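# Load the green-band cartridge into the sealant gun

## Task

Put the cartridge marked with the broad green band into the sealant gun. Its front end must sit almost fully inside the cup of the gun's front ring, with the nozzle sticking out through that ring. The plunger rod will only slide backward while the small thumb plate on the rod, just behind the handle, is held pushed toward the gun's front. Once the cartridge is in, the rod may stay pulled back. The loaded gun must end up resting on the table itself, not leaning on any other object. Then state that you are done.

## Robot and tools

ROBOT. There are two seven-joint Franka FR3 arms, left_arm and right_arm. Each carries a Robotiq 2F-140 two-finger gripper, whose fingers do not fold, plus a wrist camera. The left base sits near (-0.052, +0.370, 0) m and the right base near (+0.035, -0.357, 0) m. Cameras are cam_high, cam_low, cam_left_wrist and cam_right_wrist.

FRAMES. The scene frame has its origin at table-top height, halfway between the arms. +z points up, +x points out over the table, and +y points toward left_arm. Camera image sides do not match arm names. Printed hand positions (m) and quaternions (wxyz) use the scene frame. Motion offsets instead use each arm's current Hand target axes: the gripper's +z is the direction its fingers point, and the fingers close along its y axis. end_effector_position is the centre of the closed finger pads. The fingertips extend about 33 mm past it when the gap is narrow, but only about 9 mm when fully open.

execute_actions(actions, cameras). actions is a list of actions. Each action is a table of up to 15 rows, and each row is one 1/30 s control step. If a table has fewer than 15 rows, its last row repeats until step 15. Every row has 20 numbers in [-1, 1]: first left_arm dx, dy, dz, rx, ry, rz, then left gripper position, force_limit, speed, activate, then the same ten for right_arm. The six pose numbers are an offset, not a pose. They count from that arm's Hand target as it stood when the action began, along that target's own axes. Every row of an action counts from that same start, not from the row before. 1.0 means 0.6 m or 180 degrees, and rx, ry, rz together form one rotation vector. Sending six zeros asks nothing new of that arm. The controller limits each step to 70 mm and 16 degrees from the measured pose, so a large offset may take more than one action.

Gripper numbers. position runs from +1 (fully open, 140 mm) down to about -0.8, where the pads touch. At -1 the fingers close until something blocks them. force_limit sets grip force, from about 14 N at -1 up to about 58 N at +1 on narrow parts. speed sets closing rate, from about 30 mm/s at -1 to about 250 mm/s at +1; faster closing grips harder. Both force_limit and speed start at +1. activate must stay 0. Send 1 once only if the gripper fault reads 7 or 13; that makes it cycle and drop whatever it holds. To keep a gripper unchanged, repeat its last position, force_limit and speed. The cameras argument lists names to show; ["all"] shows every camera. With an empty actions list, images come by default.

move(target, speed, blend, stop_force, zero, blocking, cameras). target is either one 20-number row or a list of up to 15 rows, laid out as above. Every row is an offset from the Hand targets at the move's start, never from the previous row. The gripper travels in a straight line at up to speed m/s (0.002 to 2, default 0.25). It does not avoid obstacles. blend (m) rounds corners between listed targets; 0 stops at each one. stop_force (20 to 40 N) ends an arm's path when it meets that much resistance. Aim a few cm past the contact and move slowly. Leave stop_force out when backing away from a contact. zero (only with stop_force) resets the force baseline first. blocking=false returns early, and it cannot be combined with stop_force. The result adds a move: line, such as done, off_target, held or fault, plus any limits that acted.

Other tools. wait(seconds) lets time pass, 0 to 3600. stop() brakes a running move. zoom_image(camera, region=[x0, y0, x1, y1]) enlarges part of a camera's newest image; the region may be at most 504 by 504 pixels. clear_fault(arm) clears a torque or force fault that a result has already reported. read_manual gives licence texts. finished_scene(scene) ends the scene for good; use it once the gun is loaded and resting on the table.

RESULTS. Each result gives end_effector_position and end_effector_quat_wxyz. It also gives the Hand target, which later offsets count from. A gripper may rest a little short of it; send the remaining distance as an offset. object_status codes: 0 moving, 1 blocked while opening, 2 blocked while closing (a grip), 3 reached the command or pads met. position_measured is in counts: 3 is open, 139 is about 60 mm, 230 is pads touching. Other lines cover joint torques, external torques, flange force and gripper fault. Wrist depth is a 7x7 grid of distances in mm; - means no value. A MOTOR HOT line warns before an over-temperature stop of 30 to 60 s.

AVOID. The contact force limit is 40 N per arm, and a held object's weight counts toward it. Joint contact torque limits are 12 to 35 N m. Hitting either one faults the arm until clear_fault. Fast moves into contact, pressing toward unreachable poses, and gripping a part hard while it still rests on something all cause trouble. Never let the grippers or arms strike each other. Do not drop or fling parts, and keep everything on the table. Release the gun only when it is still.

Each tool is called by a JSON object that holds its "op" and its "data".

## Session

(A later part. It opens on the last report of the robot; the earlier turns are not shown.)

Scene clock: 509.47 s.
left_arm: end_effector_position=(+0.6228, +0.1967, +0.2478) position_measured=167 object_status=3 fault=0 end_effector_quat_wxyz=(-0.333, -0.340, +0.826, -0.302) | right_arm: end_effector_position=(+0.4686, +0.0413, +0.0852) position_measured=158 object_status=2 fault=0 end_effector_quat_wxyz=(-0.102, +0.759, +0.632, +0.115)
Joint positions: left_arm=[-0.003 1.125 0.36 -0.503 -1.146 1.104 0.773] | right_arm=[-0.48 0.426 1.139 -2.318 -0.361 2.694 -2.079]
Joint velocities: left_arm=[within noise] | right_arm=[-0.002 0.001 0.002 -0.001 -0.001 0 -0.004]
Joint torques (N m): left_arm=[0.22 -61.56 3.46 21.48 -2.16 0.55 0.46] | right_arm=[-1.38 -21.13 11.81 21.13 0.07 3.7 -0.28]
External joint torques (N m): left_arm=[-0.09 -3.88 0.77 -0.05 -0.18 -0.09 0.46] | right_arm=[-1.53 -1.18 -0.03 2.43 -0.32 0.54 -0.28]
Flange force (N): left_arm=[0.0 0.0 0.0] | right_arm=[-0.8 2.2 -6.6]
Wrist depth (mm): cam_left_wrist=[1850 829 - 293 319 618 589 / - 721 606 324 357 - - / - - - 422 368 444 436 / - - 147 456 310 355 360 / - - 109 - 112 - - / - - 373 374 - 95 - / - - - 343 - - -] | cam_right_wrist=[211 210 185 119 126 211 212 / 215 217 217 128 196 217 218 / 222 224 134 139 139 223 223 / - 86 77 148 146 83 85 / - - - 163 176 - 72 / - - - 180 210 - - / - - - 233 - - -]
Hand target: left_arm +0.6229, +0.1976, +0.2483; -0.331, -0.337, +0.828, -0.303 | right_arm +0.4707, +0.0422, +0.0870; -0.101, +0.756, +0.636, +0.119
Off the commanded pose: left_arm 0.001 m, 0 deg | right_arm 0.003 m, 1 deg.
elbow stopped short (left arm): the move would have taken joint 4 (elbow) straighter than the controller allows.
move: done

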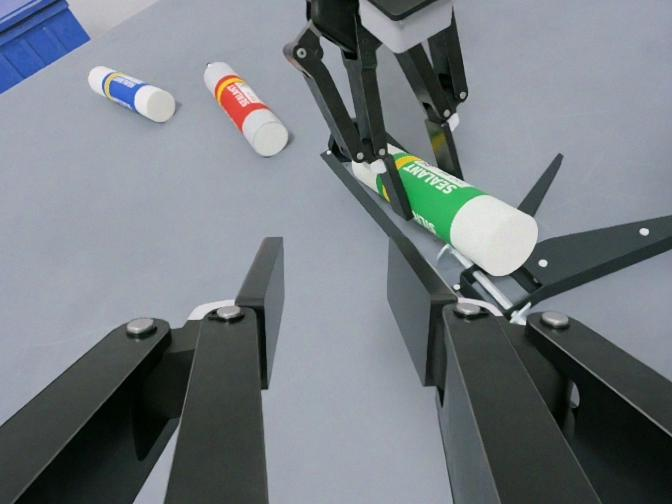

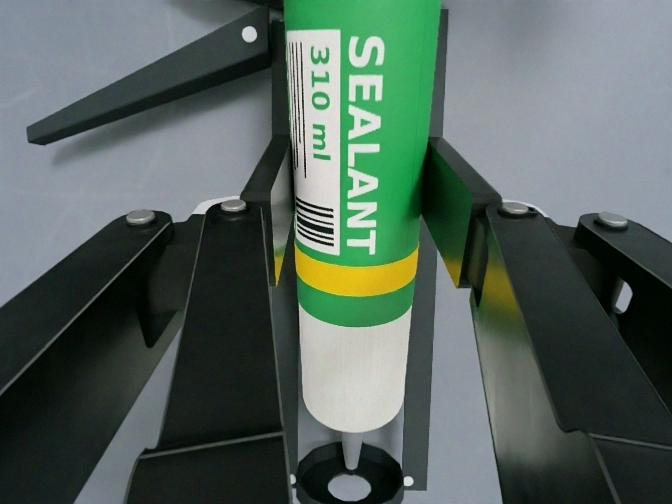

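{"op": "move", "data": {"target": [[0,0,0,0,0,0,-0.3,0,-1,0,0.02,-0.001,0,0,0,0,-1,-0.2,-1,0],[0,0,0,0,0,0,-0.3,0,-1,0,0.014,-0.001,0.019,0,0,0,-1,-0.2,-1,0],[0,0,0,0,0,0,-0.3,0,-1,0,-0.03,-0.001,0.016,0,0,0,-1,-0.2,-1,0]], "speed": 0.06, "cameras": ["cam_left_wrist","cam_right_wrist"]}}

{"op": "zoom_image", "data": {"camera": "cam_right_wrist", "region": [250, 350, 450, 504]}}

Scene clock: 523.53 s.
left_arm: end_effector_position=(+0.6228, +0.1967, +0.2478) position_measured=167 object_status=3 fault=0 end_effector_quat_wxyz=(-0.333, -0.340, +0.826, -0.302) | right_arm: end_effector_position=(+0.4694, +0.0337, +0.0761) position_measured=158 object_status=2 fault=0 end_effector_quat_wxyz=(-0.103, +0.757, +0.633, +0.124)
Joint positions: left_arm=[-0.003 1.125 0.36 -0.503 -1.146 1.104 0.773] | right_arm=[-0.49 0.428 1.123 -2.351 -0.377 2.747 -2.089]
Joint velocities: left_arm=[within noise] | right_arm=[-0.002 0 0.002 -0.002 -0.001 0.002 -0.006]
Joint torques (N m): left_arm=[0.24 -61.58 3.48 21.54 -2.14 0.55 0.47] | right_arm=[-1.93 -20.19 8.87 16.66 -0.16 2.03 -0.36]
External joint torques (N m): left_arm=[0.38 -4.38 0.94 0.15 -0.16 -0.07 0.48] | right_arm=[-1.88 -0.23 -2.69 -1.64 -0.52 -1.18 -0.37]
Flange force (N): left_arm=[0.0 0.0 0.0] | right_arm=[-5.2 1.3 1.4]
Wrist depth (mm): cam_left_wrist=[1909 - - 303 332 - - / - - 591 332 365 - 468 / - 598 - 383 384 - 439 / - 535 159 - 323 363 361 / - 93 109 395 123 364 - / - - 374 374 - 96 - / - - - 342 - - -] | cam_right_wrist=[202 202 177 118 123 205 206 / 205 190 209 127 187 210 211 / 213 214 134 138 139 217 216 / - 86 77 148 148 83 88 / - - - 165 179 - 72 / - - - 183 202 - - / - - - 230 - - -]
Hand target: left_arm +0.6229, +0.1976, +0.2483; -0.331, -0.337, +0.828, -0.303 | right_arm +0.4677, +0.0283, +0.0723; -0.101, +0.756, +0.636, +0.119
Off the commanded pose: left_arm 0.001 m, 0 deg | right_arm 0.007 m, 1 deg.
elbow stopped short (left arm): the move would have taken joint 4 (elbow) straighter than the controller allows.
move: off_target (right_arm)

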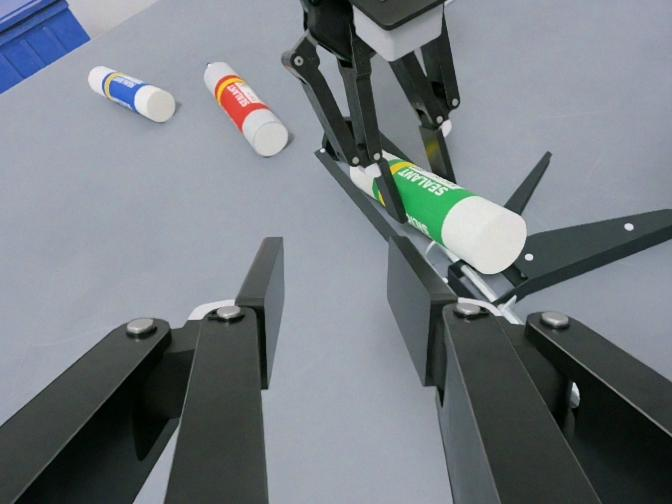

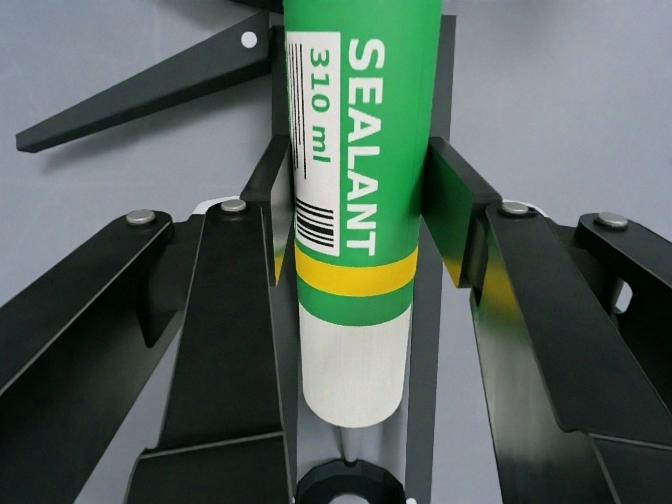

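Scaled by 2.520.

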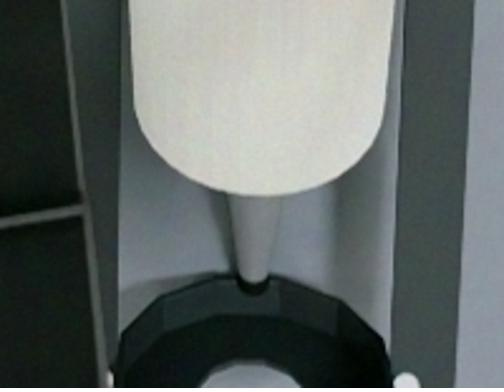

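{"op": "move", "data": {"target": [[0,0,0,0,0,0,-0.3,0,-1,0,0.033,0,0,0,0,0,-1,-0.2,-1,0],[0,0,0,0,0,0,-0.3,0,-1,0,0.042,0,-0.047,0,0,0,-1,-0.2,-1,0]], "speed": 0.08, "cameras": ["cam_left_wrist","cam_right_wrist"]}}

{"op": "zoom_image", "data": {"camera": "cam_right_wrist", "region": [250, 350, 450, 504]}}

Scene clock: 533.37 s.
left_arm: end_effector_position=(+0.6228, +0.1967, +0.2478) position_measured=167 object_status=3 fault=0 end_effector_quat_wxyz=(-0.333, -0.340, +0.826, -0.302) | right_arm: end_effector_position=(+0.4701, +0.0422, +0.1059) position_measured=158 object_status=2 fault=0 end_effector_quat_wxyz=(-0.101, +0.759, +0.633, +0.118)
Joint positions: left_arm=[-0.003 1.125 0.36 -0.503 -1.146 1.104 0.773] | right_arm=[-0.551 0.395 1.222 -2.313 -0.317 2.658 -2.103]
Joint velocities: left_arm=[within noise] | right_arm=[0 0 0.002 -0.001 0 -0.005 -0.002]
Joint torques (N m): left_arm=[0.25 -61.55 3.43 21.52 -2.13 0.55 0.5] | right_arm=[-1.06 -17.71 11.44 22.39 0.55 3.58 -0.28]
External joint torques (N m): left_arm=[-0.18 -3.81 0.7 -0.02 -0.16 -0.09 0.51] | right_arm=[-1.06 -0.36 0.18 2.74 0.1 0.4 -0.28]
Flange force (N): left_arm=[0.0 0.0 0.0] | right_arm=[1.3 3.5 -5.9]
Wrist depth (mm): cam_left_wrist=[1989 - - 284 314 - - / - - 570 316 349 - 471 / - - - 465 344 419 438 / - - 147 - 292 364 364 / - - 109 - 123 - - / - - - - - 96 - / - - - 348 - - -] | cam_right_wrist=[229 229 230 119 125 231 231 / 235 233 212 127 234 237 238 / 244 243 121 139 139 244 247 / - 86 77 148 144 83 88 / - - - 164 173 - 72 / - - - 182 233 - - / - - - 249 239 - -]
Hand target: left_arm +0.6229, +0.1976, +0.2483; -0.331, -0.337, +0.828, -0.303 | right_arm +0.4703, +0.0434, +0.1069; -0.101, +0.756, +0.636, +0.119
Off the commanded pose: left_arm 0.001 m, 0 deg | right_arm 0.002 m, 0 deg.
elbow stopped short (left arm): the move would have taken joint 4 (elbow) straighter than the controller allows.
move: done

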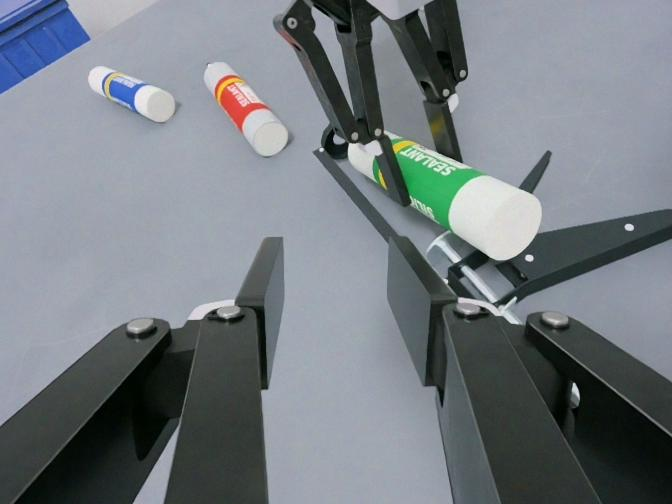

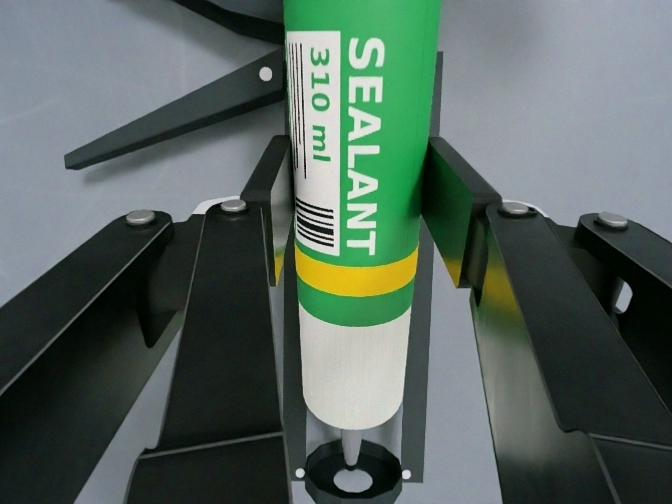

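Scaled by 2.520.

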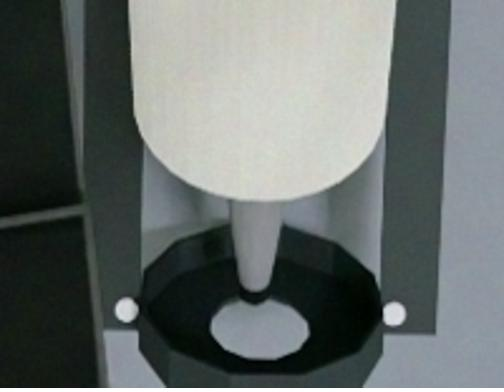

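{"op": "move", "data": {"target": [[0,0,0,0,0,0,-0.3,0,-1,0,-0.0036,0.001,0.011,0,0,0,-1,-0.2,-1,0],[0,0,0,0,0,0,-0.3,0,-1,0,-0.053,0.001,0.009,0,0,0,-1,-0.2,-1,0]], "speed": 0.06, "cameras": ["cam_left_wrist","cam_right_wrist"]}}

{"op": "zoom_image", "data": {"camera": "cam_right_wrist", "region": [250, 350, 450, 504]}}

Scene clock: 540.43 s.
left_arm: end_effector_position=(+0.6228, +0.1967, +0.2478) position_measured=167 object_status=3 fault=0 end_effector_quat_wxyz=(-0.333, -0.340, +0.826, -0.302) | right_arm: end_effector_position=(+0.4640, +0.0128, +0.0897) position_measured=158 object_status=2 fault=0 end_effector_quat_wxyz=(-0.101, +0.760, +0.632, +0.114)
Joint positions: left_arm=[-0.003 1.125 0.36 -0.503 -1.146 1.104 0.773] | right_arm=[-0.65 0.397 1.264 -2.386 -0.335 2.694 -2.131]
Joint velocities: left_arm=[within noise] | right_arm=[-0.001 0 0.001 -0.001 -0.003 0.002 -0.006]
Joint torques (N m): left_arm=[0.23 -61.62 3.44 21.47 -2.13 0.56 0.44] | right_arm=[-0.65 -16 11.89 21.39 0.11 3.94 -0.26]
External joint torques (N m): left_arm=[0.16 -4.1 0.82 -0.02 -0.16 -0.06 0.44] | right_arm=[-0.8 -0.62 0.62 2.68 -0.26 0.8 -0.27]
Flange force (N): left_arm=[0.0 0.0 0.0] | right_arm=[0.5 1.7 -6.3]
Wrist depth (mm): cam_left_wrist=[1973 - - 319 340 - - / - 708 631 353 381 - - / - 640 574 459 357 446 - / - - 146 - 327 371 365 / 511 - 113 - 113 - - / - - 113 - - 96 - / - - - - - - -] | cam_right_wrist=[214 191 198 119 124 216 215 / 220 221 221 127 196 221 221 / 227 227 121 139 139 226 227 / - 86 77 149 147 83 88 / - - - 164 178 - 72 / - - - 182 213 - - / - - - 226 - - -]
Hand target: left_arm +0.6229, +0.1976, +0.2483; -0.331, -0.337, +0.828, -0.303 | right_arm +0.4660, +0.0151, +0.0919; -0.101, +0.756, +0.636, +0.119
Off the commanded pose: left_arm 0.001 m, 0 deg | right_arm 0.004 m, 1 deg.
elbow stopped short (left arm): the move would have taken joint 4 (elbow) straighter than the controller allows.
move: off_target (right_arm)

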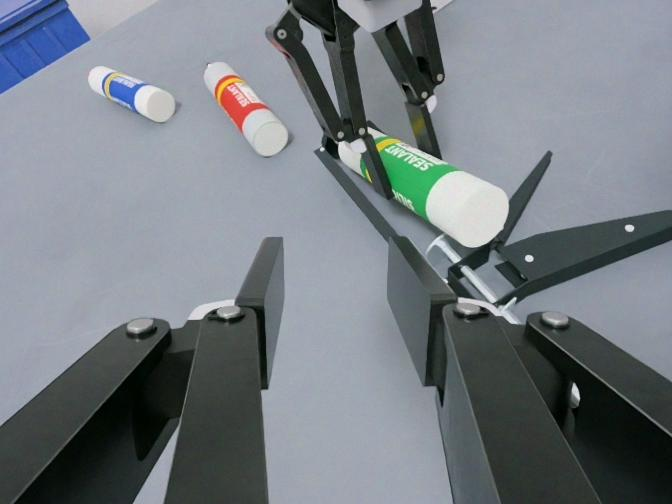

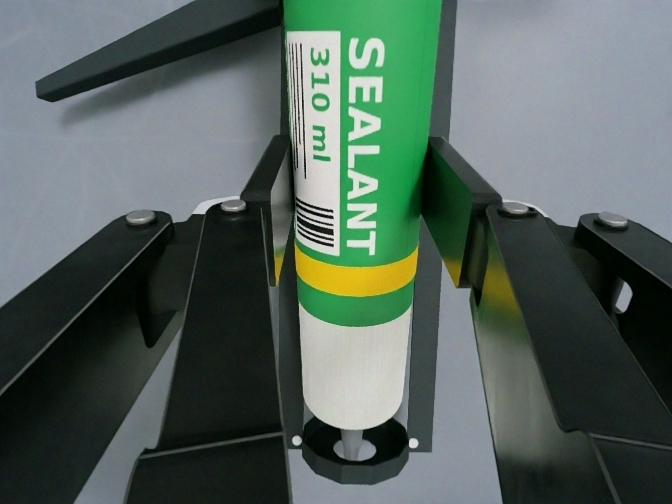

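Scaled by 2.520.

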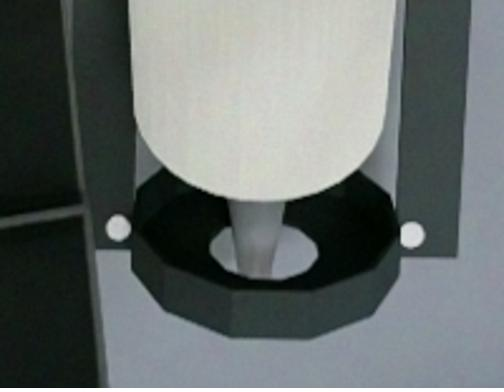

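{"op": "move", "data": {"target": [[-0.068,0.359,-0.232,0.048,-0.085,-0.173,-0.3,0,-1,0,0.1,0,0,0,0,0,-1,-0.2,-1,0],[-0.068,0.359,-0.232,0.048,-0.085,-0.173,-0.3,0,-1,0,0.146,0,-0.143,0,0,0,-1,-0.2,-1,0],[-0.068,0.359,-0.232,0.048,-0.085,-0.173,-0.3,0,-1,0,0.153,0.24,-0.09,0,-0.086,0,-1,-0.2,-1,0],[-0.068,0.359,-0.232,0.048,-0.085,-0.173,-0.3,0,-1,0,0.089,0.24,0.106,0,-0.086,0,-1,-0.2,-1,0],[-0.068,0.359,-0.232,0.048,-0.085,-0.173,-0.3,0,-1,0,0.089,0.24,0.106,0,-0.086,0,0.2,-0.2,-1,0]], "speed": [0.2,0.2,0.25,0.1,0.1], "cameras": ["cam_left_wrist","cam_right_wrist","cam_high"]}}

Scene clock: 575.57 s.
left_arm: end_effector_position=(+0.5303, +0.4400, +0.2421) position_measured=167 object_status=3 fault=0 end_effector_quat_wxyz=(-0.262, -0.603, +0.721, -0.219) | right_arm: end_effector_position=(+0.6179, +0.0586, +0.0454) position_measured=104 object_status=0 fault=0 end_effector_quat_wxyz=(-0.015, +0.764, +0.645, +0.013)
Joint positions: left_arm=[-0.197 0.567 0.808 -1.478 -0.873 1.335 0.856] | right_arm=[0.051 0.847 0.745 -1.502 -0.601 2.132 -2.05]
Joint torques (N m): left_arm=[-0.24 -42.39 12.44 20.87 -0.7 0.76 -0.16] | right_arm=[0.03 -48.32 15.98 21.67 0.9 2.89 0.17]
External joint torques (N m): left_arm=[-0.23 -1.75 1.2 -0.51 -0.06 0.1 -0.18] | right_arm=[-0.09 -1.94 -0.76 1.85 0.09 0.19 0.17]
Flange force (N): left_arm=[5.6 8.6 3.6] | right_arm=[3.3 3.3 -2.0]
Wrist depth (mm): cam_left_wrist=[- 447 487 498 528 520 - / - 413 477 455 453 497 - / - - - - - 444 - / 381 403 166 - 167 429 - / - 379 114 - 112 - - / - - - - - 96 - / - - - - - - -] | cam_right_wrist=[164 166 166 126 129 166 167 / 173 178 178 135 173 178 178 / 172 185 185 143 152 127 191 / - 82 203 155 203 109 84 / - - 224 172 220 107 62 / - - 245 189 245 77 - / - - 271 270 280 - -]
Hand target: left_arm +0.5301, +0.4401, +0.2407; -0.263, -0.606, +0.719, -0.217 | right_arm +0.6199, +0.0598, +0.0478; -0.014, +0.765, +0.644, +0.017
Off the commanded pose: left_arm 0.001 m, 1 deg | right_arm 0.003 m, 0 deg.
move: done; target 5's new numbers were sent with right_arm's hand 0.006 m and 1 deg from that target
Images, in order (width x height): cam_high 504x504, cam_left_wrist 672x504, cam_right_wrist 672x504.

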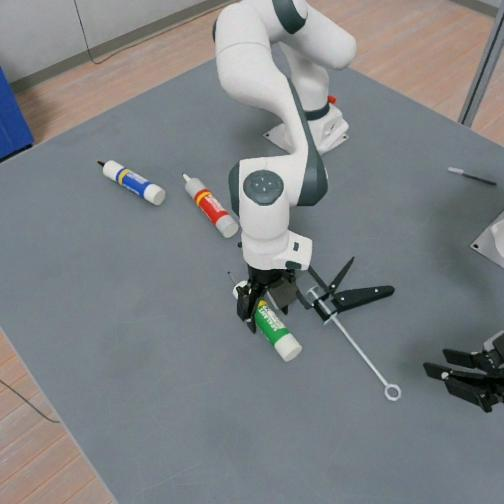

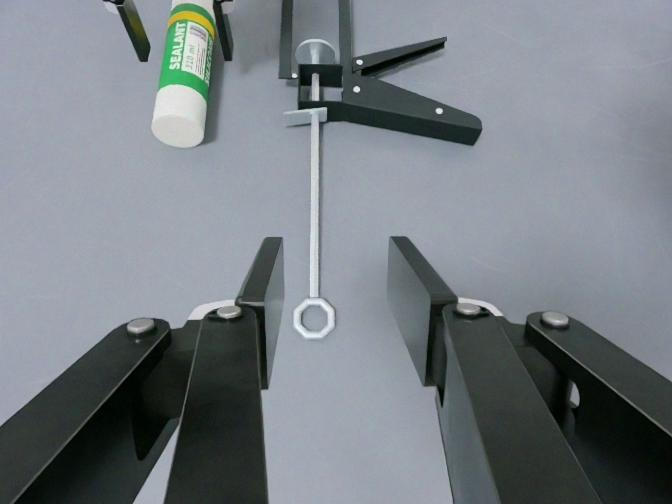

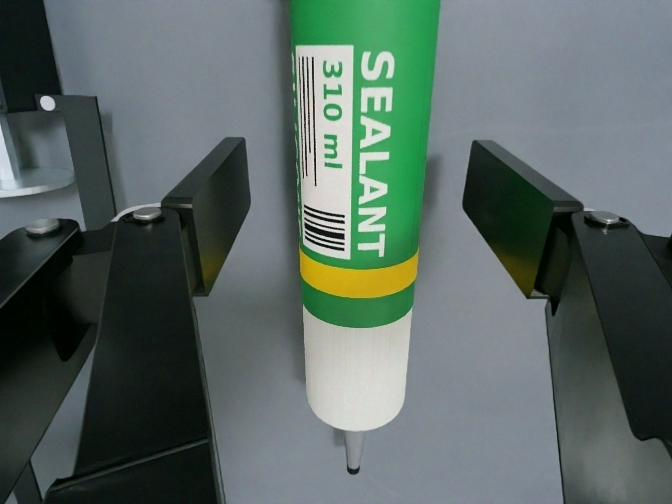

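{"op": "move", "data": {"target": [[0,0,0,0,0,0,-0.3,1,-1,0,0.01,0,-0.2,0,0,0,0.2,-0.2,-1,0],[-0.083,0.002,0.213,0,0,0,-0.3,1,-1,0,0.199,-0.195,-0.158,0,-0.014,0,-0.82,-0.2,1,0],[-0.158,0.002,0.302,0,0,0,-0.3,1,-1,0,0.199,-0.195,-0.158,0,-0.014,0,-0.82,-0.2,1,0]], "speed": [0.2,0.25,0.12], "cameras": ["cam_left_wrist","cam_right_wrist"]}}

Scene clock: 597.80 s.
left_arm: end_effector_position=(+0.5178, +0.3976, +0.0399) position_measured=167 object_status=3 fault=0 end_effector_quat_wxyz=(-0.266, -0.609, +0.716, -0.213) | right_arm: end_effector_position=(+0.5253, +0.1936, +0.1487) position_measured=231 object_status=3 fault=0 end_effector_quat_wxyz=(+0.001, +0.763, +0.646, +0.002)
Joint positions: left_arm=[-0.247 0.748 0.696 -1.724 -1.005 1.661 1.037] | right_arm=[0.373 0.8 0.736 -1.254 -0.53 1.866 -1.885]
Joint velocities: left_arm=[-0.001 0 0 0 0 0.001 0.004] | right_arm=[within noise]
Joint torques (N m): left_arm=[0.69 -45.96 13.7 18.19 -0.45 0.86 0.42] | right_arm=[-0.16 -49.44 13.62 23.44 1.31 2.4 0.16]
External joint torques (N m): left_arm=[0.43 -3.1 0.18 0.06 -0.28 0.4 0.4] | right_arm=[-0.46 -0.83 -0.98 1.93 0.44 -0.24 0.16]
Flange force (N): left_arm=[5.6 6.7 -0.8] | right_arm=[8.5 6.0 -3.5]
Wrist depth (mm): cam_left_wrist=[- 228 238 237 - 251 - / - - - 222 - 234 - / - - - - - - - / - - 159 - 145 - - / - 171 114 - 123 - 182 / - - - - 162 96 - / - - - - - - -] | cam_right_wrist=[256 255 253 255 257 256 258 / 269 274 278 272 274 275 277 / 295 266 281 109 293 254 297 / 323 310 88 77 78 83 325 / - 60 70 - - - - / - - - - - - 64 / - - - - - - -]
Hand target: left_arm +0.5202, +0.3978, +0.0409; -0.263, -0.606, +0.719, -0.217 | right_arm +0.5244, +0.1933, +0.1478; +0.000, +0.765, +0.644, +0.000
Off the commanded pose: left_arm 0.003 m, 1 deg | right_arm 0.001 m, 0 deg.
move: done

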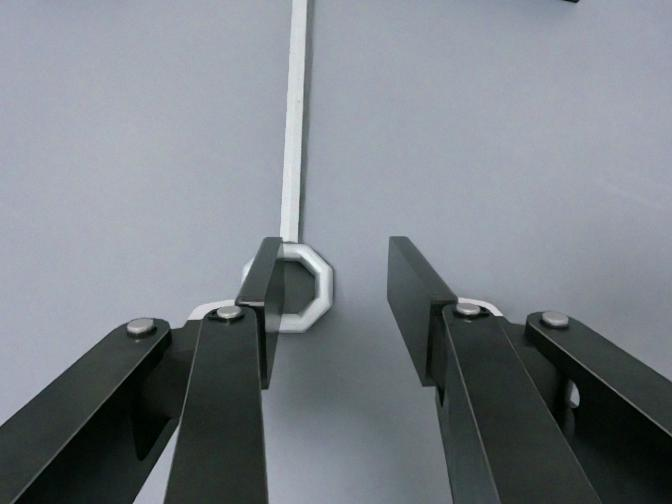

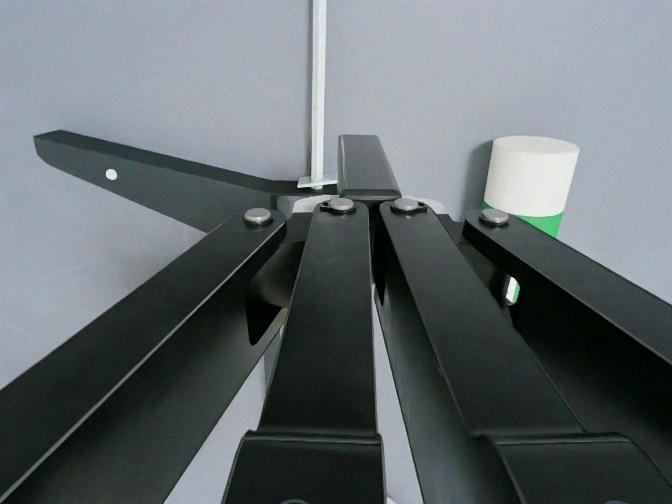

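{"op": "move", "data": {"target": [[0.075,0,-0.089,0,0,0,-0.3,1,-1,0,0,0.01,0,0,0,0,-0.82,-0.2,1,0],[0.075,-0.032,-0.089,0,0,0,-0.3,1,-1,0,0,0.01,0.175,0,0,0,-0.82,-0.2,1,0],[0,-0.032,0,0,0,0,-0.3,1,-1,0,0,0.01,0.175,0,0,0,-0.82,-0.2,1,0]], "speed": [0.15,0.15,0.12], "cameras": ["cam_left_wrist","cam_right_wrist"]}}

Scene clock: 605.43 s.
left_arm: end_effector_position=(+0.5370, +0.3945, +0.0397) position_measured=167 object_status=3 fault=0 end_effector_quat_wxyz=(-0.266, -0.609, +0.716, -0.213) | right_arm: end_effector_position=(+0.5286, +0.1911, +0.0411) position_measured=231 object_status=3 fault=0 end_effector_quat_wxyz=(-0.001, +0.764, +0.646, -0.003)
Joint positions: left_arm=[-0.229 0.789 0.681 -1.648 -1.019 1.642 1.006] | right_arm=[0.386 0.923 0.674 -1.316 -0.587 2.034 -1.859]
Joint velocities: left_arm=[0.001 0.001 0 0.001 0 0.001 0.007] | right_arm=[within noise]
Joint torques (N m): left_arm=[0.66 -47.68 13.92 18.44 -0.51 0.75 0.44] | right_arm=[0.05 -52.09 14.48 22.13 0.83 2.81 0.18]
External joint torques (N m): left_arm=[0.45 -3.29 0.29 0.21 -0.3 0.28 0.42] | right_arm=[-0.1 -1.46 -1.07 1.62 0.02 0.19 0.18]
Flange force (N): left_arm=[5.6 6.8 -1.2] | right_arm=[4.8 3.1 -1.4]
Wrist depth (mm): cam_left_wrist=[- 233 - - - 254 - / - - - - - 231 - / - - - - - - - / - - 158 181 189 - - / - - 109 - 112 - - / - - - - - 96 - / - - - - - - -] | cam_right_wrist=[161 161 161 161 161 161 161 / 174 173 173 171 173 173 173 / 187 188 187 121 184 187 181 / 173 189 89 77 77 83 155 / - 60 70 - - - - / - - - - - - 64 / - - - - - - -]
Hand target: left_arm +0.5391, +0.3946, +0.0408; -0.263, -0.606, +0.719, -0.217 | right_arm +0.5303, +0.1923, +0.0428; +0.000, +0.765, +0.644, +0.000
Off the commanded pose: left_arm 0.002 m, 1 deg | right_arm 0.003 m, 0 deg.
move: done

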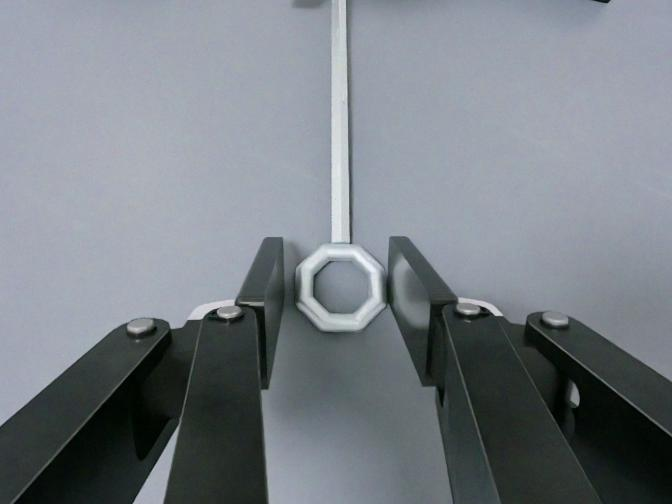

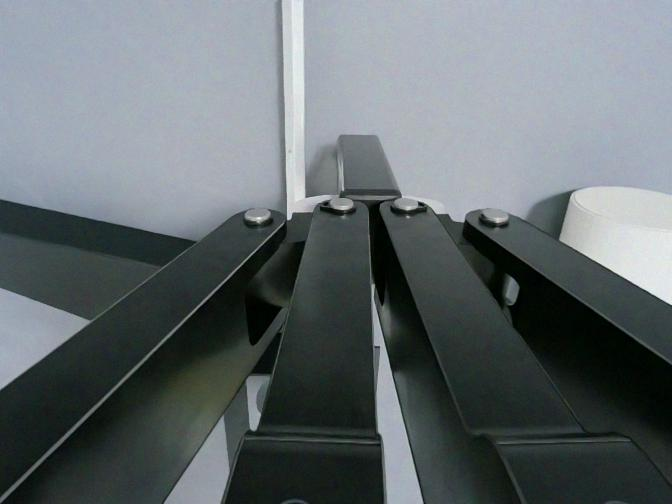

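{"op": "move", "data": {"target": [0,0,0,0,0,0,-1,1,-0.5,0,0,0,0,0,0,0,-0.82,-0.2,1,0]}}

{"op": "move", "data": {"target": [-0.179,0,-0.15,0,0,0,-1,1,-0.5,0,0,0,0,0,0,0,-0.82,-0.2,1,0], "speed": 0.05, "stop_force": 36, "cameras": ["cam_left_wrist","cam_right_wrist","cam_high"]}}

Scene clock: 609.43 s.
left_arm: end_effector_position=(+0.5372, +0.3947, +0.0399) position_measured=180 object_status=0 fault=0 end_effector_quat_wxyz=(-0.265, -0.608, +0.717, -0.214) | right_arm: end_effector_position=(+0.5286, +0.1911, +0.0411) position_measured=231 object_status=3 fault=0 end_effector_quat_wxyz=(-0.001, +0.764, +0.646, -0.003)
Joint positions: left_arm=[-0.228 0.788 0.681 -1.648 -1.019 1.642 1.008] | right_arm=[0.386 0.923 0.674 -1.316 -0.587 2.034 -1.859]
Joint torques (N m): left_arm=[0.52 -47.64 13.67 18.3 -0.57 0.79 0.45] | right_arm=[0.05 -52.1 14.47 22.08 0.84 2.81 0.18]
External joint torques (N m): left_arm=[0.38 -3.04 0.04 -0.09 -0.35 0.31 0.43] | right_arm=[0.11 -1.48 -0.96 1.53 0.03 0.19 0.18]
Flange force (N): left_arm=[5.6 7.3 -0.4] | right_arm=[4.8 2.8 -1.4]
Wrist depth (mm): cam_left_wrist=[- - - - - 245 - / 207 - - - - 233 - / - - - - 205 - - / - - 183 176 - 193 - / - 173 103 - 112 - - / - 75 - - - 80 - / - - - 153 - - -] | cam_right_wrist=[161 161 161 161 161 161 161 / 173 173 174 170 174 173 173 / 187 187 187 120 184 187 182 / 172 188 89 77 78 83 155 / - 60 70 - - - - / - - - - - - 64 / - - - - - - -]
Hand target: left_arm +0.5391, +0.3946, +0.0408; -0.263, -0.606, +0.719, -0.217 | right_arm +0.5303, +0.1923, +0.0428; +0.000, +0.765, +0.644, +0.000
Off the commanded pose: left_arm 0.002 m, 1 deg | right_arm 0.003 m, 0 deg.
move: done

Scene clock: 617.00 s.
left_arm: end_effector_position=(+0.5539, +0.4693, +0.0517) position_measured=180 object_status=2 fault=0 end_effector_quat_wxyz=(-0.299, -0.578, +0.723, -0.231) | right_arm: end_effector_position=(+0.5230, +0.2333, +0.0571) position_measured=231 object_status=3 fault=0 end_effector_quat_wxyz=(-0.024, +0.761, +0.648, +0.034)
Joint positions: left_arm=[-0.156 1.157 1.009 -1.253 -1.301 1.212 1.095] | right_arm=[0.492 0.88 0.558 -1.305 -0.457 2.133 -1.898]
Joint velocities: left_arm=[-0.028 0.043 0.071 0.005 -0.061 -0.041 0.011] | right_arm=[0.012 -0.007 -0.019 -0.001 0.018 0.005 -0.007]
Joint torques (N m): left_arm=[20.5 -49.4 39.46 10.78 4.32 9.37 0.31] | right_arm=[-11.23 -53.74 0.56 16.97 -0.97 -6.61 -0.35]
External joint torques (N m): left_arm=[20.51 -0.19 19.01 -2.96 4.64 9.23 0.29] | right_arm=[-11.02 -2.27 -12.13 -4.88 -1.78 -9.41 -0.35]
Flange force (N): left_arm=[-23.7 5.1 -24.4] | right_arm=[-32.2 -2.0 -14.3]
Wrist depth (mm): cam_left_wrist=[- - - - 283 278 288 / - 243 - - - 257 261 / - - - - - - - / 201 - 200 180 206 208 - / - - 103 170 112 194 - / - 77 - - - 80 - / - - - - - - -] | cam_right_wrist=[178 178 179 177 179 179 180 / 187 189 190 187 191 191 191 / 164 166 191 109 200 203 201 / 215 170 88 77 77 83 218 / - 60 70 - - - - / - - - - - - 64 / - - - - - - -]
Hand target: left_arm +0.5576, +0.5179, +0.0427; -0.263, -0.606, +0.719, -0.216 (not the last commanded pose) | right_arm +0.5303, +0.1923, +0.0428; +0.000, +0.765, +0.644, +0.000
Off the commanded pose: left_arm 0.065 m, 6 deg | right_arm 0.044 m, 5 deg.
move: moving (left_arm; stop_force had ended the path; no rest since)
Images, in order (width x height): cam_high 504x504, cam_left_wrist 672x504, cam_right_wrist 672x504.

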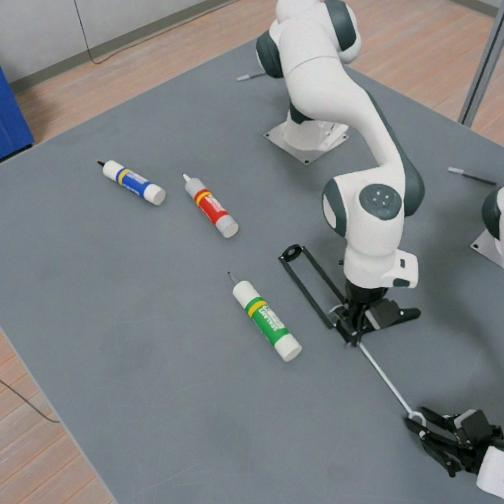

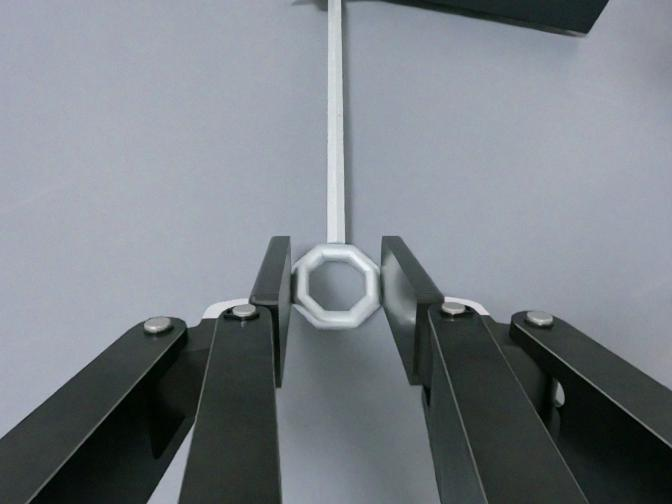

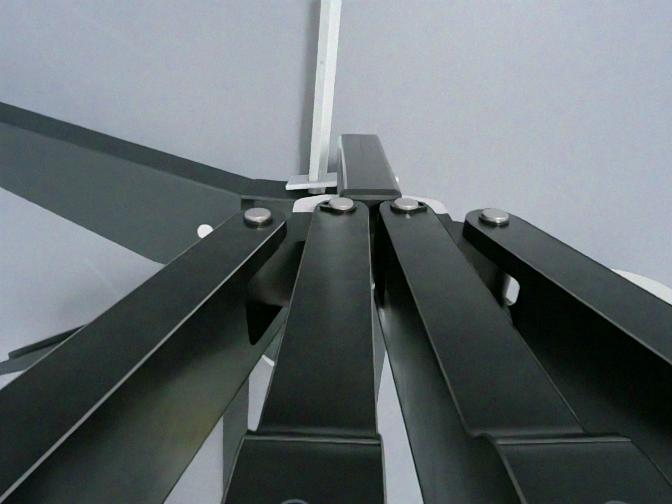

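{"op": "move", "data": {"target": [[0.12,0,0.1,0,0,0,-1,1,-0.5,0,0,0,0,0,0,0,-0.82,-0.2,1,0],[0.12,0,0.1,0,0,0,-0.3,0,-1,0,0,0,0,0,0,0,-0.82,-0.2,1,0],[0.25,0,-0.05,0,0,0,-0.3,0,-1,0,0,0,-0.3,0,0,0,-0.5,-0.2,1,0],[0.25,0,-0.05,0,0,0,-0.3,0,-1,0,0.2,-0.1,-0.4,0,0,0,0.2,-0.2,1,0]], "speed": [0.1,0.1,0.25,0.25], "cameras": ["cam_high","cam_left_wrist","cam_right_wrist"]}}

{"op": "zoom_image", "data": {"camera": "cam_high", "region": [220, 220, 440, 420]}}

Scene clock: 629.27 s.
left_arm: end_effector_position=(+0.5432, +0.4234, +0.1623) position_measured=167 object_status=3 fault=0 end_effector_quat_wxyz=(-0.261, -0.604, +0.721, -0.220) | right_arm: end_effector_position=(+0.5066, +0.2849, +0.2653) position_measured=192 object_status=3 fault=0 end_effector_quat_wxyz=(-0.017, +0.761, +0.647, +0.048)
Joint positions: left_arm=[-0.458 0.941 1.23 -1.518 -1.251 1.207 1.026] | right_arm=[0.766 0.954 0.532 -0.571 -0.428 1.567 -1.947]
Joint velocities: left_arm=[within noise] | right_arm=[-0.001 0 0.001 -0.007 -0.001 0 0.001]
Joint torques (N m): left_arm=[-0.23 -41.57 23.96 14.8 -0.27 0.21 -0.2] | right_arm=[-0.47 -56.8 6.93 21.84 1.02 2.85 -0.04]
External joint torques (N m): left_arm=[-0.23 -1.58 1.56 0.02 0.11 -0.26 -0.22] | right_arm=[-0.44 -1.37 -0.45 0.35 0.11 -0.04 -0.05]
Flange force (N): left_arm=[4.8 4.5 -0.8] | right_arm=[0.0 0.0 0.0]
Wrist depth (mm): cam_left_wrist=[- 347 - 379 383 - - / - 350 - 365 352 359 - / - 337 - 349 - 363 - / - 317 146 - 148 - - / - 105 109 - 112 - - / - - - - - 96 - / - - - 260 - - -] | cam_right_wrist=[355 356 354 361 365 367 369 / 377 378 385 378 387 387 392 / 401 397 398 134 130 414 416 / 418 77 82 397 89 88 438 / - 72 - 444 - 65 - / - - - - - - 66 / - - - - - - -]
Hand target: left_arm +0.5420, +0.4232, +0.1618; -0.263, -0.606, +0.719, -0.216 | right_arm +0.5062, +0.2846, +0.2659; -0.017, +0.760, +0.648, +0.048 (not the last commanded pose)
Tool commands: left_gripper/position=-0.3 left_gripper/force_limit=+0.0 left_gripper/speed=-1.0 left_gripper/activate=+0.0 right_gripper/position=-0.5 right_gripper/force_limit=-0.2 right_gripper/speed=+1.0 right_gripper/activate=+0.0
Off the commanded pose: left_arm 0.001 m, 1 deg | right_arm 0.043 m, 6 deg.
elbow stopped short (right arm): the move would have taken joint 4 (elbow) straighter than the controller allows.
move: held (right_arm; a check stopped the path); path passed 3 of 4 targets; target 4's new numbers were not sent; target 2's new numbers were sent with left_arm's hand 0.006 m and 1 deg from that target; limits=held
pose unreachable (right arm): on one or more control steps of this call, first in action 0 (counted from 0), this arm could not follow its commanded pose, so it was not sent that pose on those steps. It may still have moved: this result reports where it is.
cause: moving toward the commanded pose would bring a part of the arm too close to another arm (a part of this arm just beyond joint 7 (wrist roll) and a part of the left arm just beyond its joint 4 (elbow), along the way the arms are being sent, or toward where that arm still pushes).

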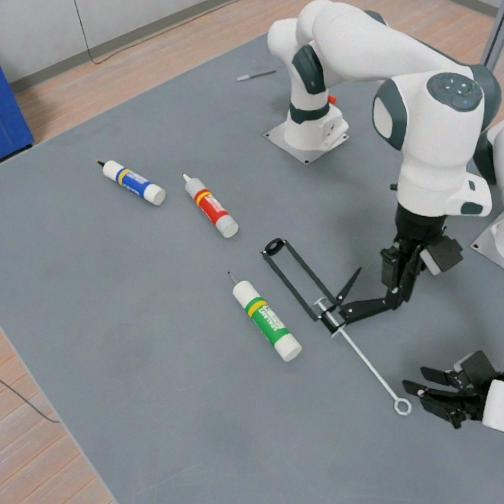

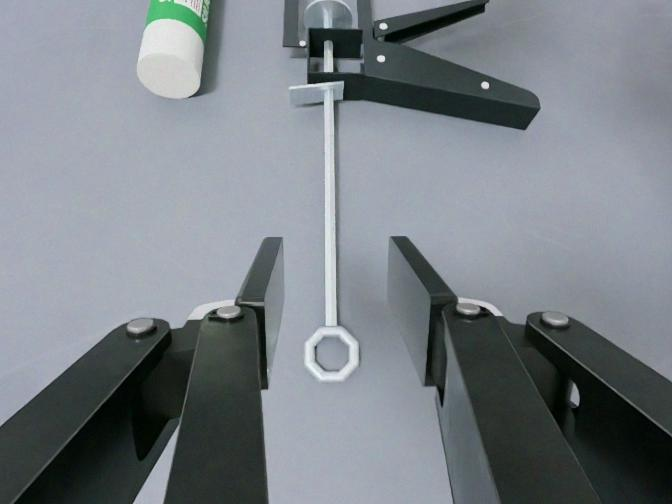

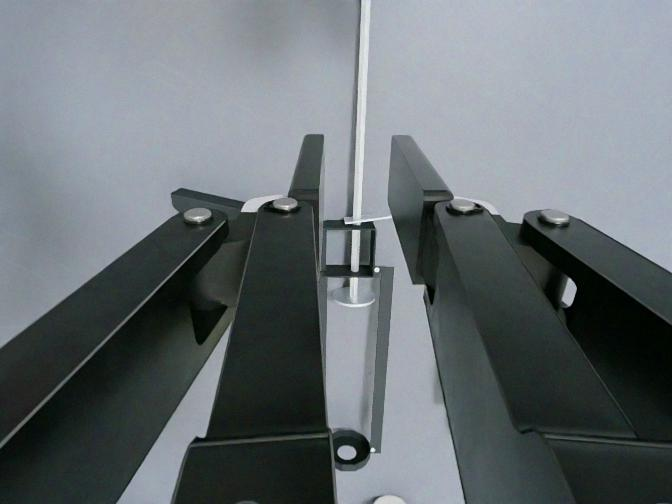

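Scaled by 2.291.

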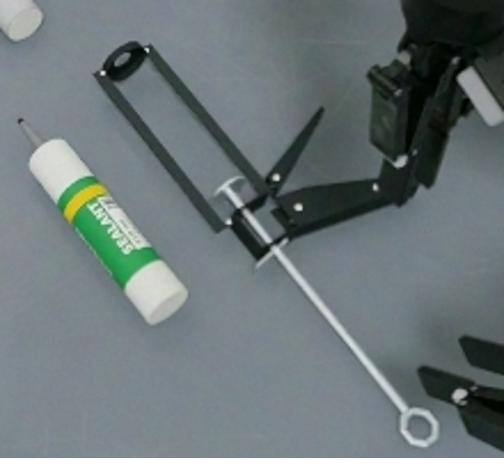

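{"op": "move", "data": {"target": [[0,0,0,0,0,0,-0.3,0,-1,0,-0.3495,0.2466,0.086,0.0114,-0.0164,0.004,0.2,0,-1,0],[0,0,0,0,0,0,-0.3,0,-1,0,-0.374,0.2375,0.338,0.0114,-0.0164,0.004,0.2,0,-1,0]], "speed": [0.3,0.15], "cameras": ["cam_right_wrist"]}}

Scene clock: 664.10 s.
left_arm: end_effector_position=(+0.5432, +0.4234, +0.1623) position_measured=167 object_status=3 fault=0 end_effector_quat_wxyz=(-0.261, -0.604, +0.721, -0.220) | right_arm: end_effector_position=(+0.6201, +0.0581, +0.0466) position_measured=104 object_status=3 fault=0 end_effector_quat_wxyz=(-0.015, +0.763, +0.646, +0.014)
Joint positions: left_arm=[-0.458 0.941 1.23 -1.518 -1.251 1.207 1.026] | right_arm=[0.164 0.781 0.58 -1.507 -0.447 2.177 -2.131]
Joint velocities: left_arm=[within noise] | right_arm=[-0.001 0.001 -0.002 -0.001 -0.001 0.004 0.002]
Joint torques (N m): left_arm=[-0.32 -41.54 23.98 14.7 -0.27 0.19 -0.17] | right_arm=[0.05 -49.36 12.15 23.07 0.75 2.97 0.19]
External joint torques (N m): left_arm=[-0.35 -1.53 1.54 -0.09 0.12 -0.28 -0.19] | right_arm=[-0.06 -1.31 -0.83 1.73 -0.05 0.28 0.19]
Flange force (N): left_arm=[5.2 5.2 -0.3] | right_arm=[3.8 3.8 -1.0]
Wrist depth (mm): cam_left_wrist=[- 353 404 380 383 - - / - 360 - 367 350 349 386 / 333 340 339 - - - 365 / - - 166 - 167 332 - / - - 109 - 113 - 306 / - - - - - 96 - / - - - - - - -] | cam_right_wrist=[149 167 170 126 133 167 167 / 174 179 179 135 174 179 179 / 189 169 187 145 153 127 192 / - 82 204 156 204 109 84 / - - 225 172 221 107 62 / - - 246 189 246 77 - / - - 272 272 271 - -]
Hand target: left_arm +0.5420, +0.4232, +0.1618; -0.263, -0.606, +0.719, -0.216 | right_arm +0.6222, +0.0590, +0.0482; -0.014, +0.765, +0.644, +0.017
Off the commanded pose: left_arm 0.001 m, 1 deg | right_arm 0.003 m, 0 deg.
move: done

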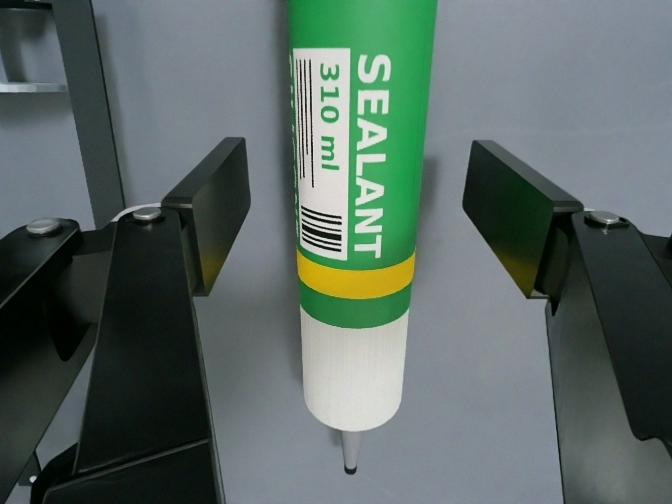

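{"op": "move", "data": {"target": [[0,0,0,0,0,0,-0.3,0,-1,0,0,0,0,0,0,0,-1,0,-1,0],[0,0,0,0,0,0,-0.3,0,-1,0,0.01,0,-0.217,0,0,0,-1,0,-1,0],[0,0,0,0,0,0,-0.3,0,-1,0,0.065,-0.219,-0.19,0,0.086,0,-1,0,-1,0],[0,0,0,0,0,0,-0.3,0,-1,0,0.060,-0.219,-0.092,0,0.086,0,-1,0,-1,0]], "speed": [0.1,0.15,0.2,0.1], "cameras": ["cam_right_wrist"]}}

{"op": "zoom_image", "data": {"camera": "cam_right_wrist", "region": [250, 350, 450, 504]}}

Scene clock: 676.40 s.
left_arm: end_effector_position=(+0.5432, +0.4234, +0.1623) position_measured=167 object_status=3 fault=0 end_effector_quat_wxyz=(-0.261, -0.604, +0.721, -0.220) | right_arm: end_effector_position=(+0.4949, +0.1116, +0.1005) position_measured=162 object_status=2 fault=0 end_effector_quat_wxyz=(-0.101, +0.754, +0.639, +0.113)
Joint positions: left_arm=[-0.458 0.941 1.23 -1.518 -1.251 1.207 1.026] | right_arm=[-0.038 0.434 0.808 -2.079 -0.2 2.609 -2.14]
Joint velocities: left_arm=[within noise] | right_arm=[0 0 -0.001 0.001 0 0.004 0.003]
Joint torques (N m): left_arm=[-0.31 -41.48 24 14.71 -0.26 0.21 -0.21] | right_arm=[-0.1 -34.14 9.89 24.35 0.65 3.95 0.15]
External joint torques (N m): left_arm=[-0.24 -1.53 1.67 -0.08 0.13 -0.26 -0.23] | right_arm=[-0.01 -2.36 -0.35 3.36 0.16 0.8 0.14]
Flange force (N): left_arm=[5.1 5.0 -0.5] | right_arm=[6.1 3.6 -1.6]
Wrist depth (mm): cam_left_wrist=[- - - 276 391 425 - / - - 357 360 358 364 - / - - 356 - - - - / - - 161 316 149 - - / - - 109 295 112 - - / - - - - - 96 - / - - - - - - -] | cam_right_wrist=[228 197 198 126 137 227 228 / 234 234 229 136 231 235 234 / 241 238 134 146 140 239 242 / - 87 77 156 122 83 89 / - - - 172 183 65 71 / - - - 188 231 - - / - - - 271 - - -]
Hand target: left_arm +0.5420, +0.4232, +0.1618; -0.263, -0.606, +0.719, -0.216 | right_arm +0.4984, +0.1145, +0.1048; -0.100, +0.756, +0.636, +0.120
Off the commanded pose: left_arm 0.001 m, 1 deg | right_arm 0.006 m, 1 deg.
move: off_target (right_arm)

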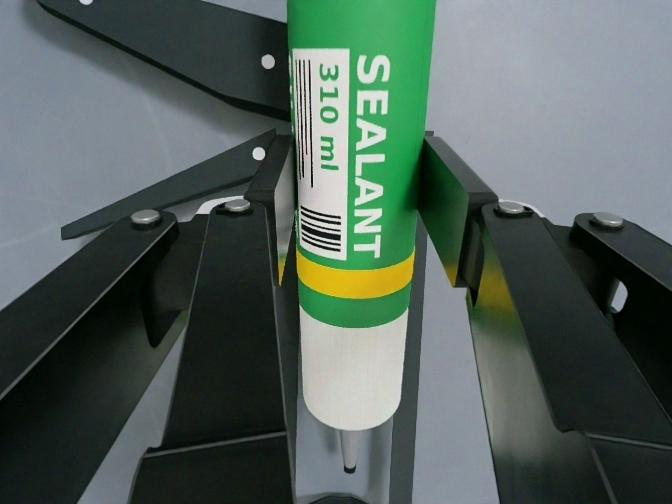

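Scaled by 2.520.

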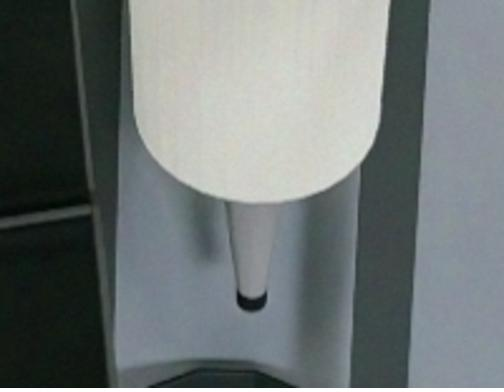

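{"op": "move", "data": {"target": [[0,0,0,0,0,0,-0.3,0,-1,0,0,-0.002,-0.002,0,0,0.011,-1,0,-1,0],[0,0,0,0,0,0,-0.3,0,-1,0,-0.045,-0.0035,-0.0035,0,0,0.011,-1,0,-1,0]], "speed": 0.08, "cameras": ["cam_right_wrist"]}}

{"op": "zoom_image", "data": {"camera": "cam_right_wrist", "region": [250, 350, 450, 504]}}

Scene clock: 684.93 s.
left_arm: end_effector_position=(+0.5432, +0.4234, +0.1623) position_measured=167 object_status=3 fault=0 end_effector_quat_wxyz=(-0.261, -0.604, +0.721, -0.220) | right_arm: end_effector_position=(+0.4890, +0.0867, +0.0948) position_measured=162 object_status=2 fault=0 end_effector_quat_wxyz=(-0.104, +0.770, +0.620, +0.112)
Joint positions: left_arm=[-0.458 0.941 1.23 -1.518 -1.251 1.207 1.026] | right_arm=[-0.117 0.393 0.849 -2.162 -0.166 2.648 -2.141]
Joint torques (N m): left_arm=[-0.27 -41.56 24 14.73 -0.27 0.22 -0.18] | right_arm=[-0.52 -31.16 9.73 23.41 0.38 3.92 -0.34]
External joint torques (N m): left_arm=[-0.16 -1.64 1.68 -0.09 0.12 -0.25 -0.2] | right_arm=[-0.53 -2.05 0.13 2.79 -0.04 0.8 -0.34]
Flange force (N): left_arm=[5.0 5.1 -0.6] | right_arm=[2.1 2.3 -4.3]
Wrist depth (mm): cam_left_wrist=[- - - 361 377 - - / - - - 353 364 350 396 / - - - 335 - - - / - - 147 - 149 - - / - - 114 296 112 - - / - - - 282 - 96 - / - - - - - - -] | cam_right_wrist=[223 223 191 126 129 221 220 / 230 229 201 136 206 227 226 / 235 234 135 146 140 233 233 / - 87 77 155 152 83 88 / - - - 172 183 65 71 / - - - 190 222 - - / - - - 247 - - -]
Hand target: left_arm +0.5420, +0.4232, +0.1618; -0.263, -0.606, +0.719, -0.216 | right_arm +0.4918, +0.0889, +0.0984; -0.102, +0.767, +0.623, +0.118
Off the commanded pose: left_arm 0.001 m, 1 deg | right_arm 0.005 m, 1 deg.
move: off_target (right_arm)

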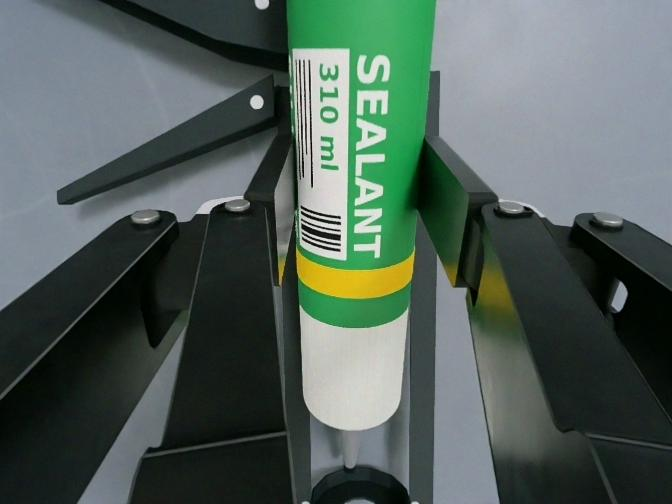

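Scaled by 2.520.

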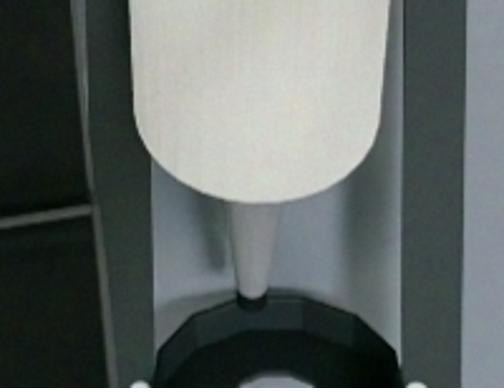

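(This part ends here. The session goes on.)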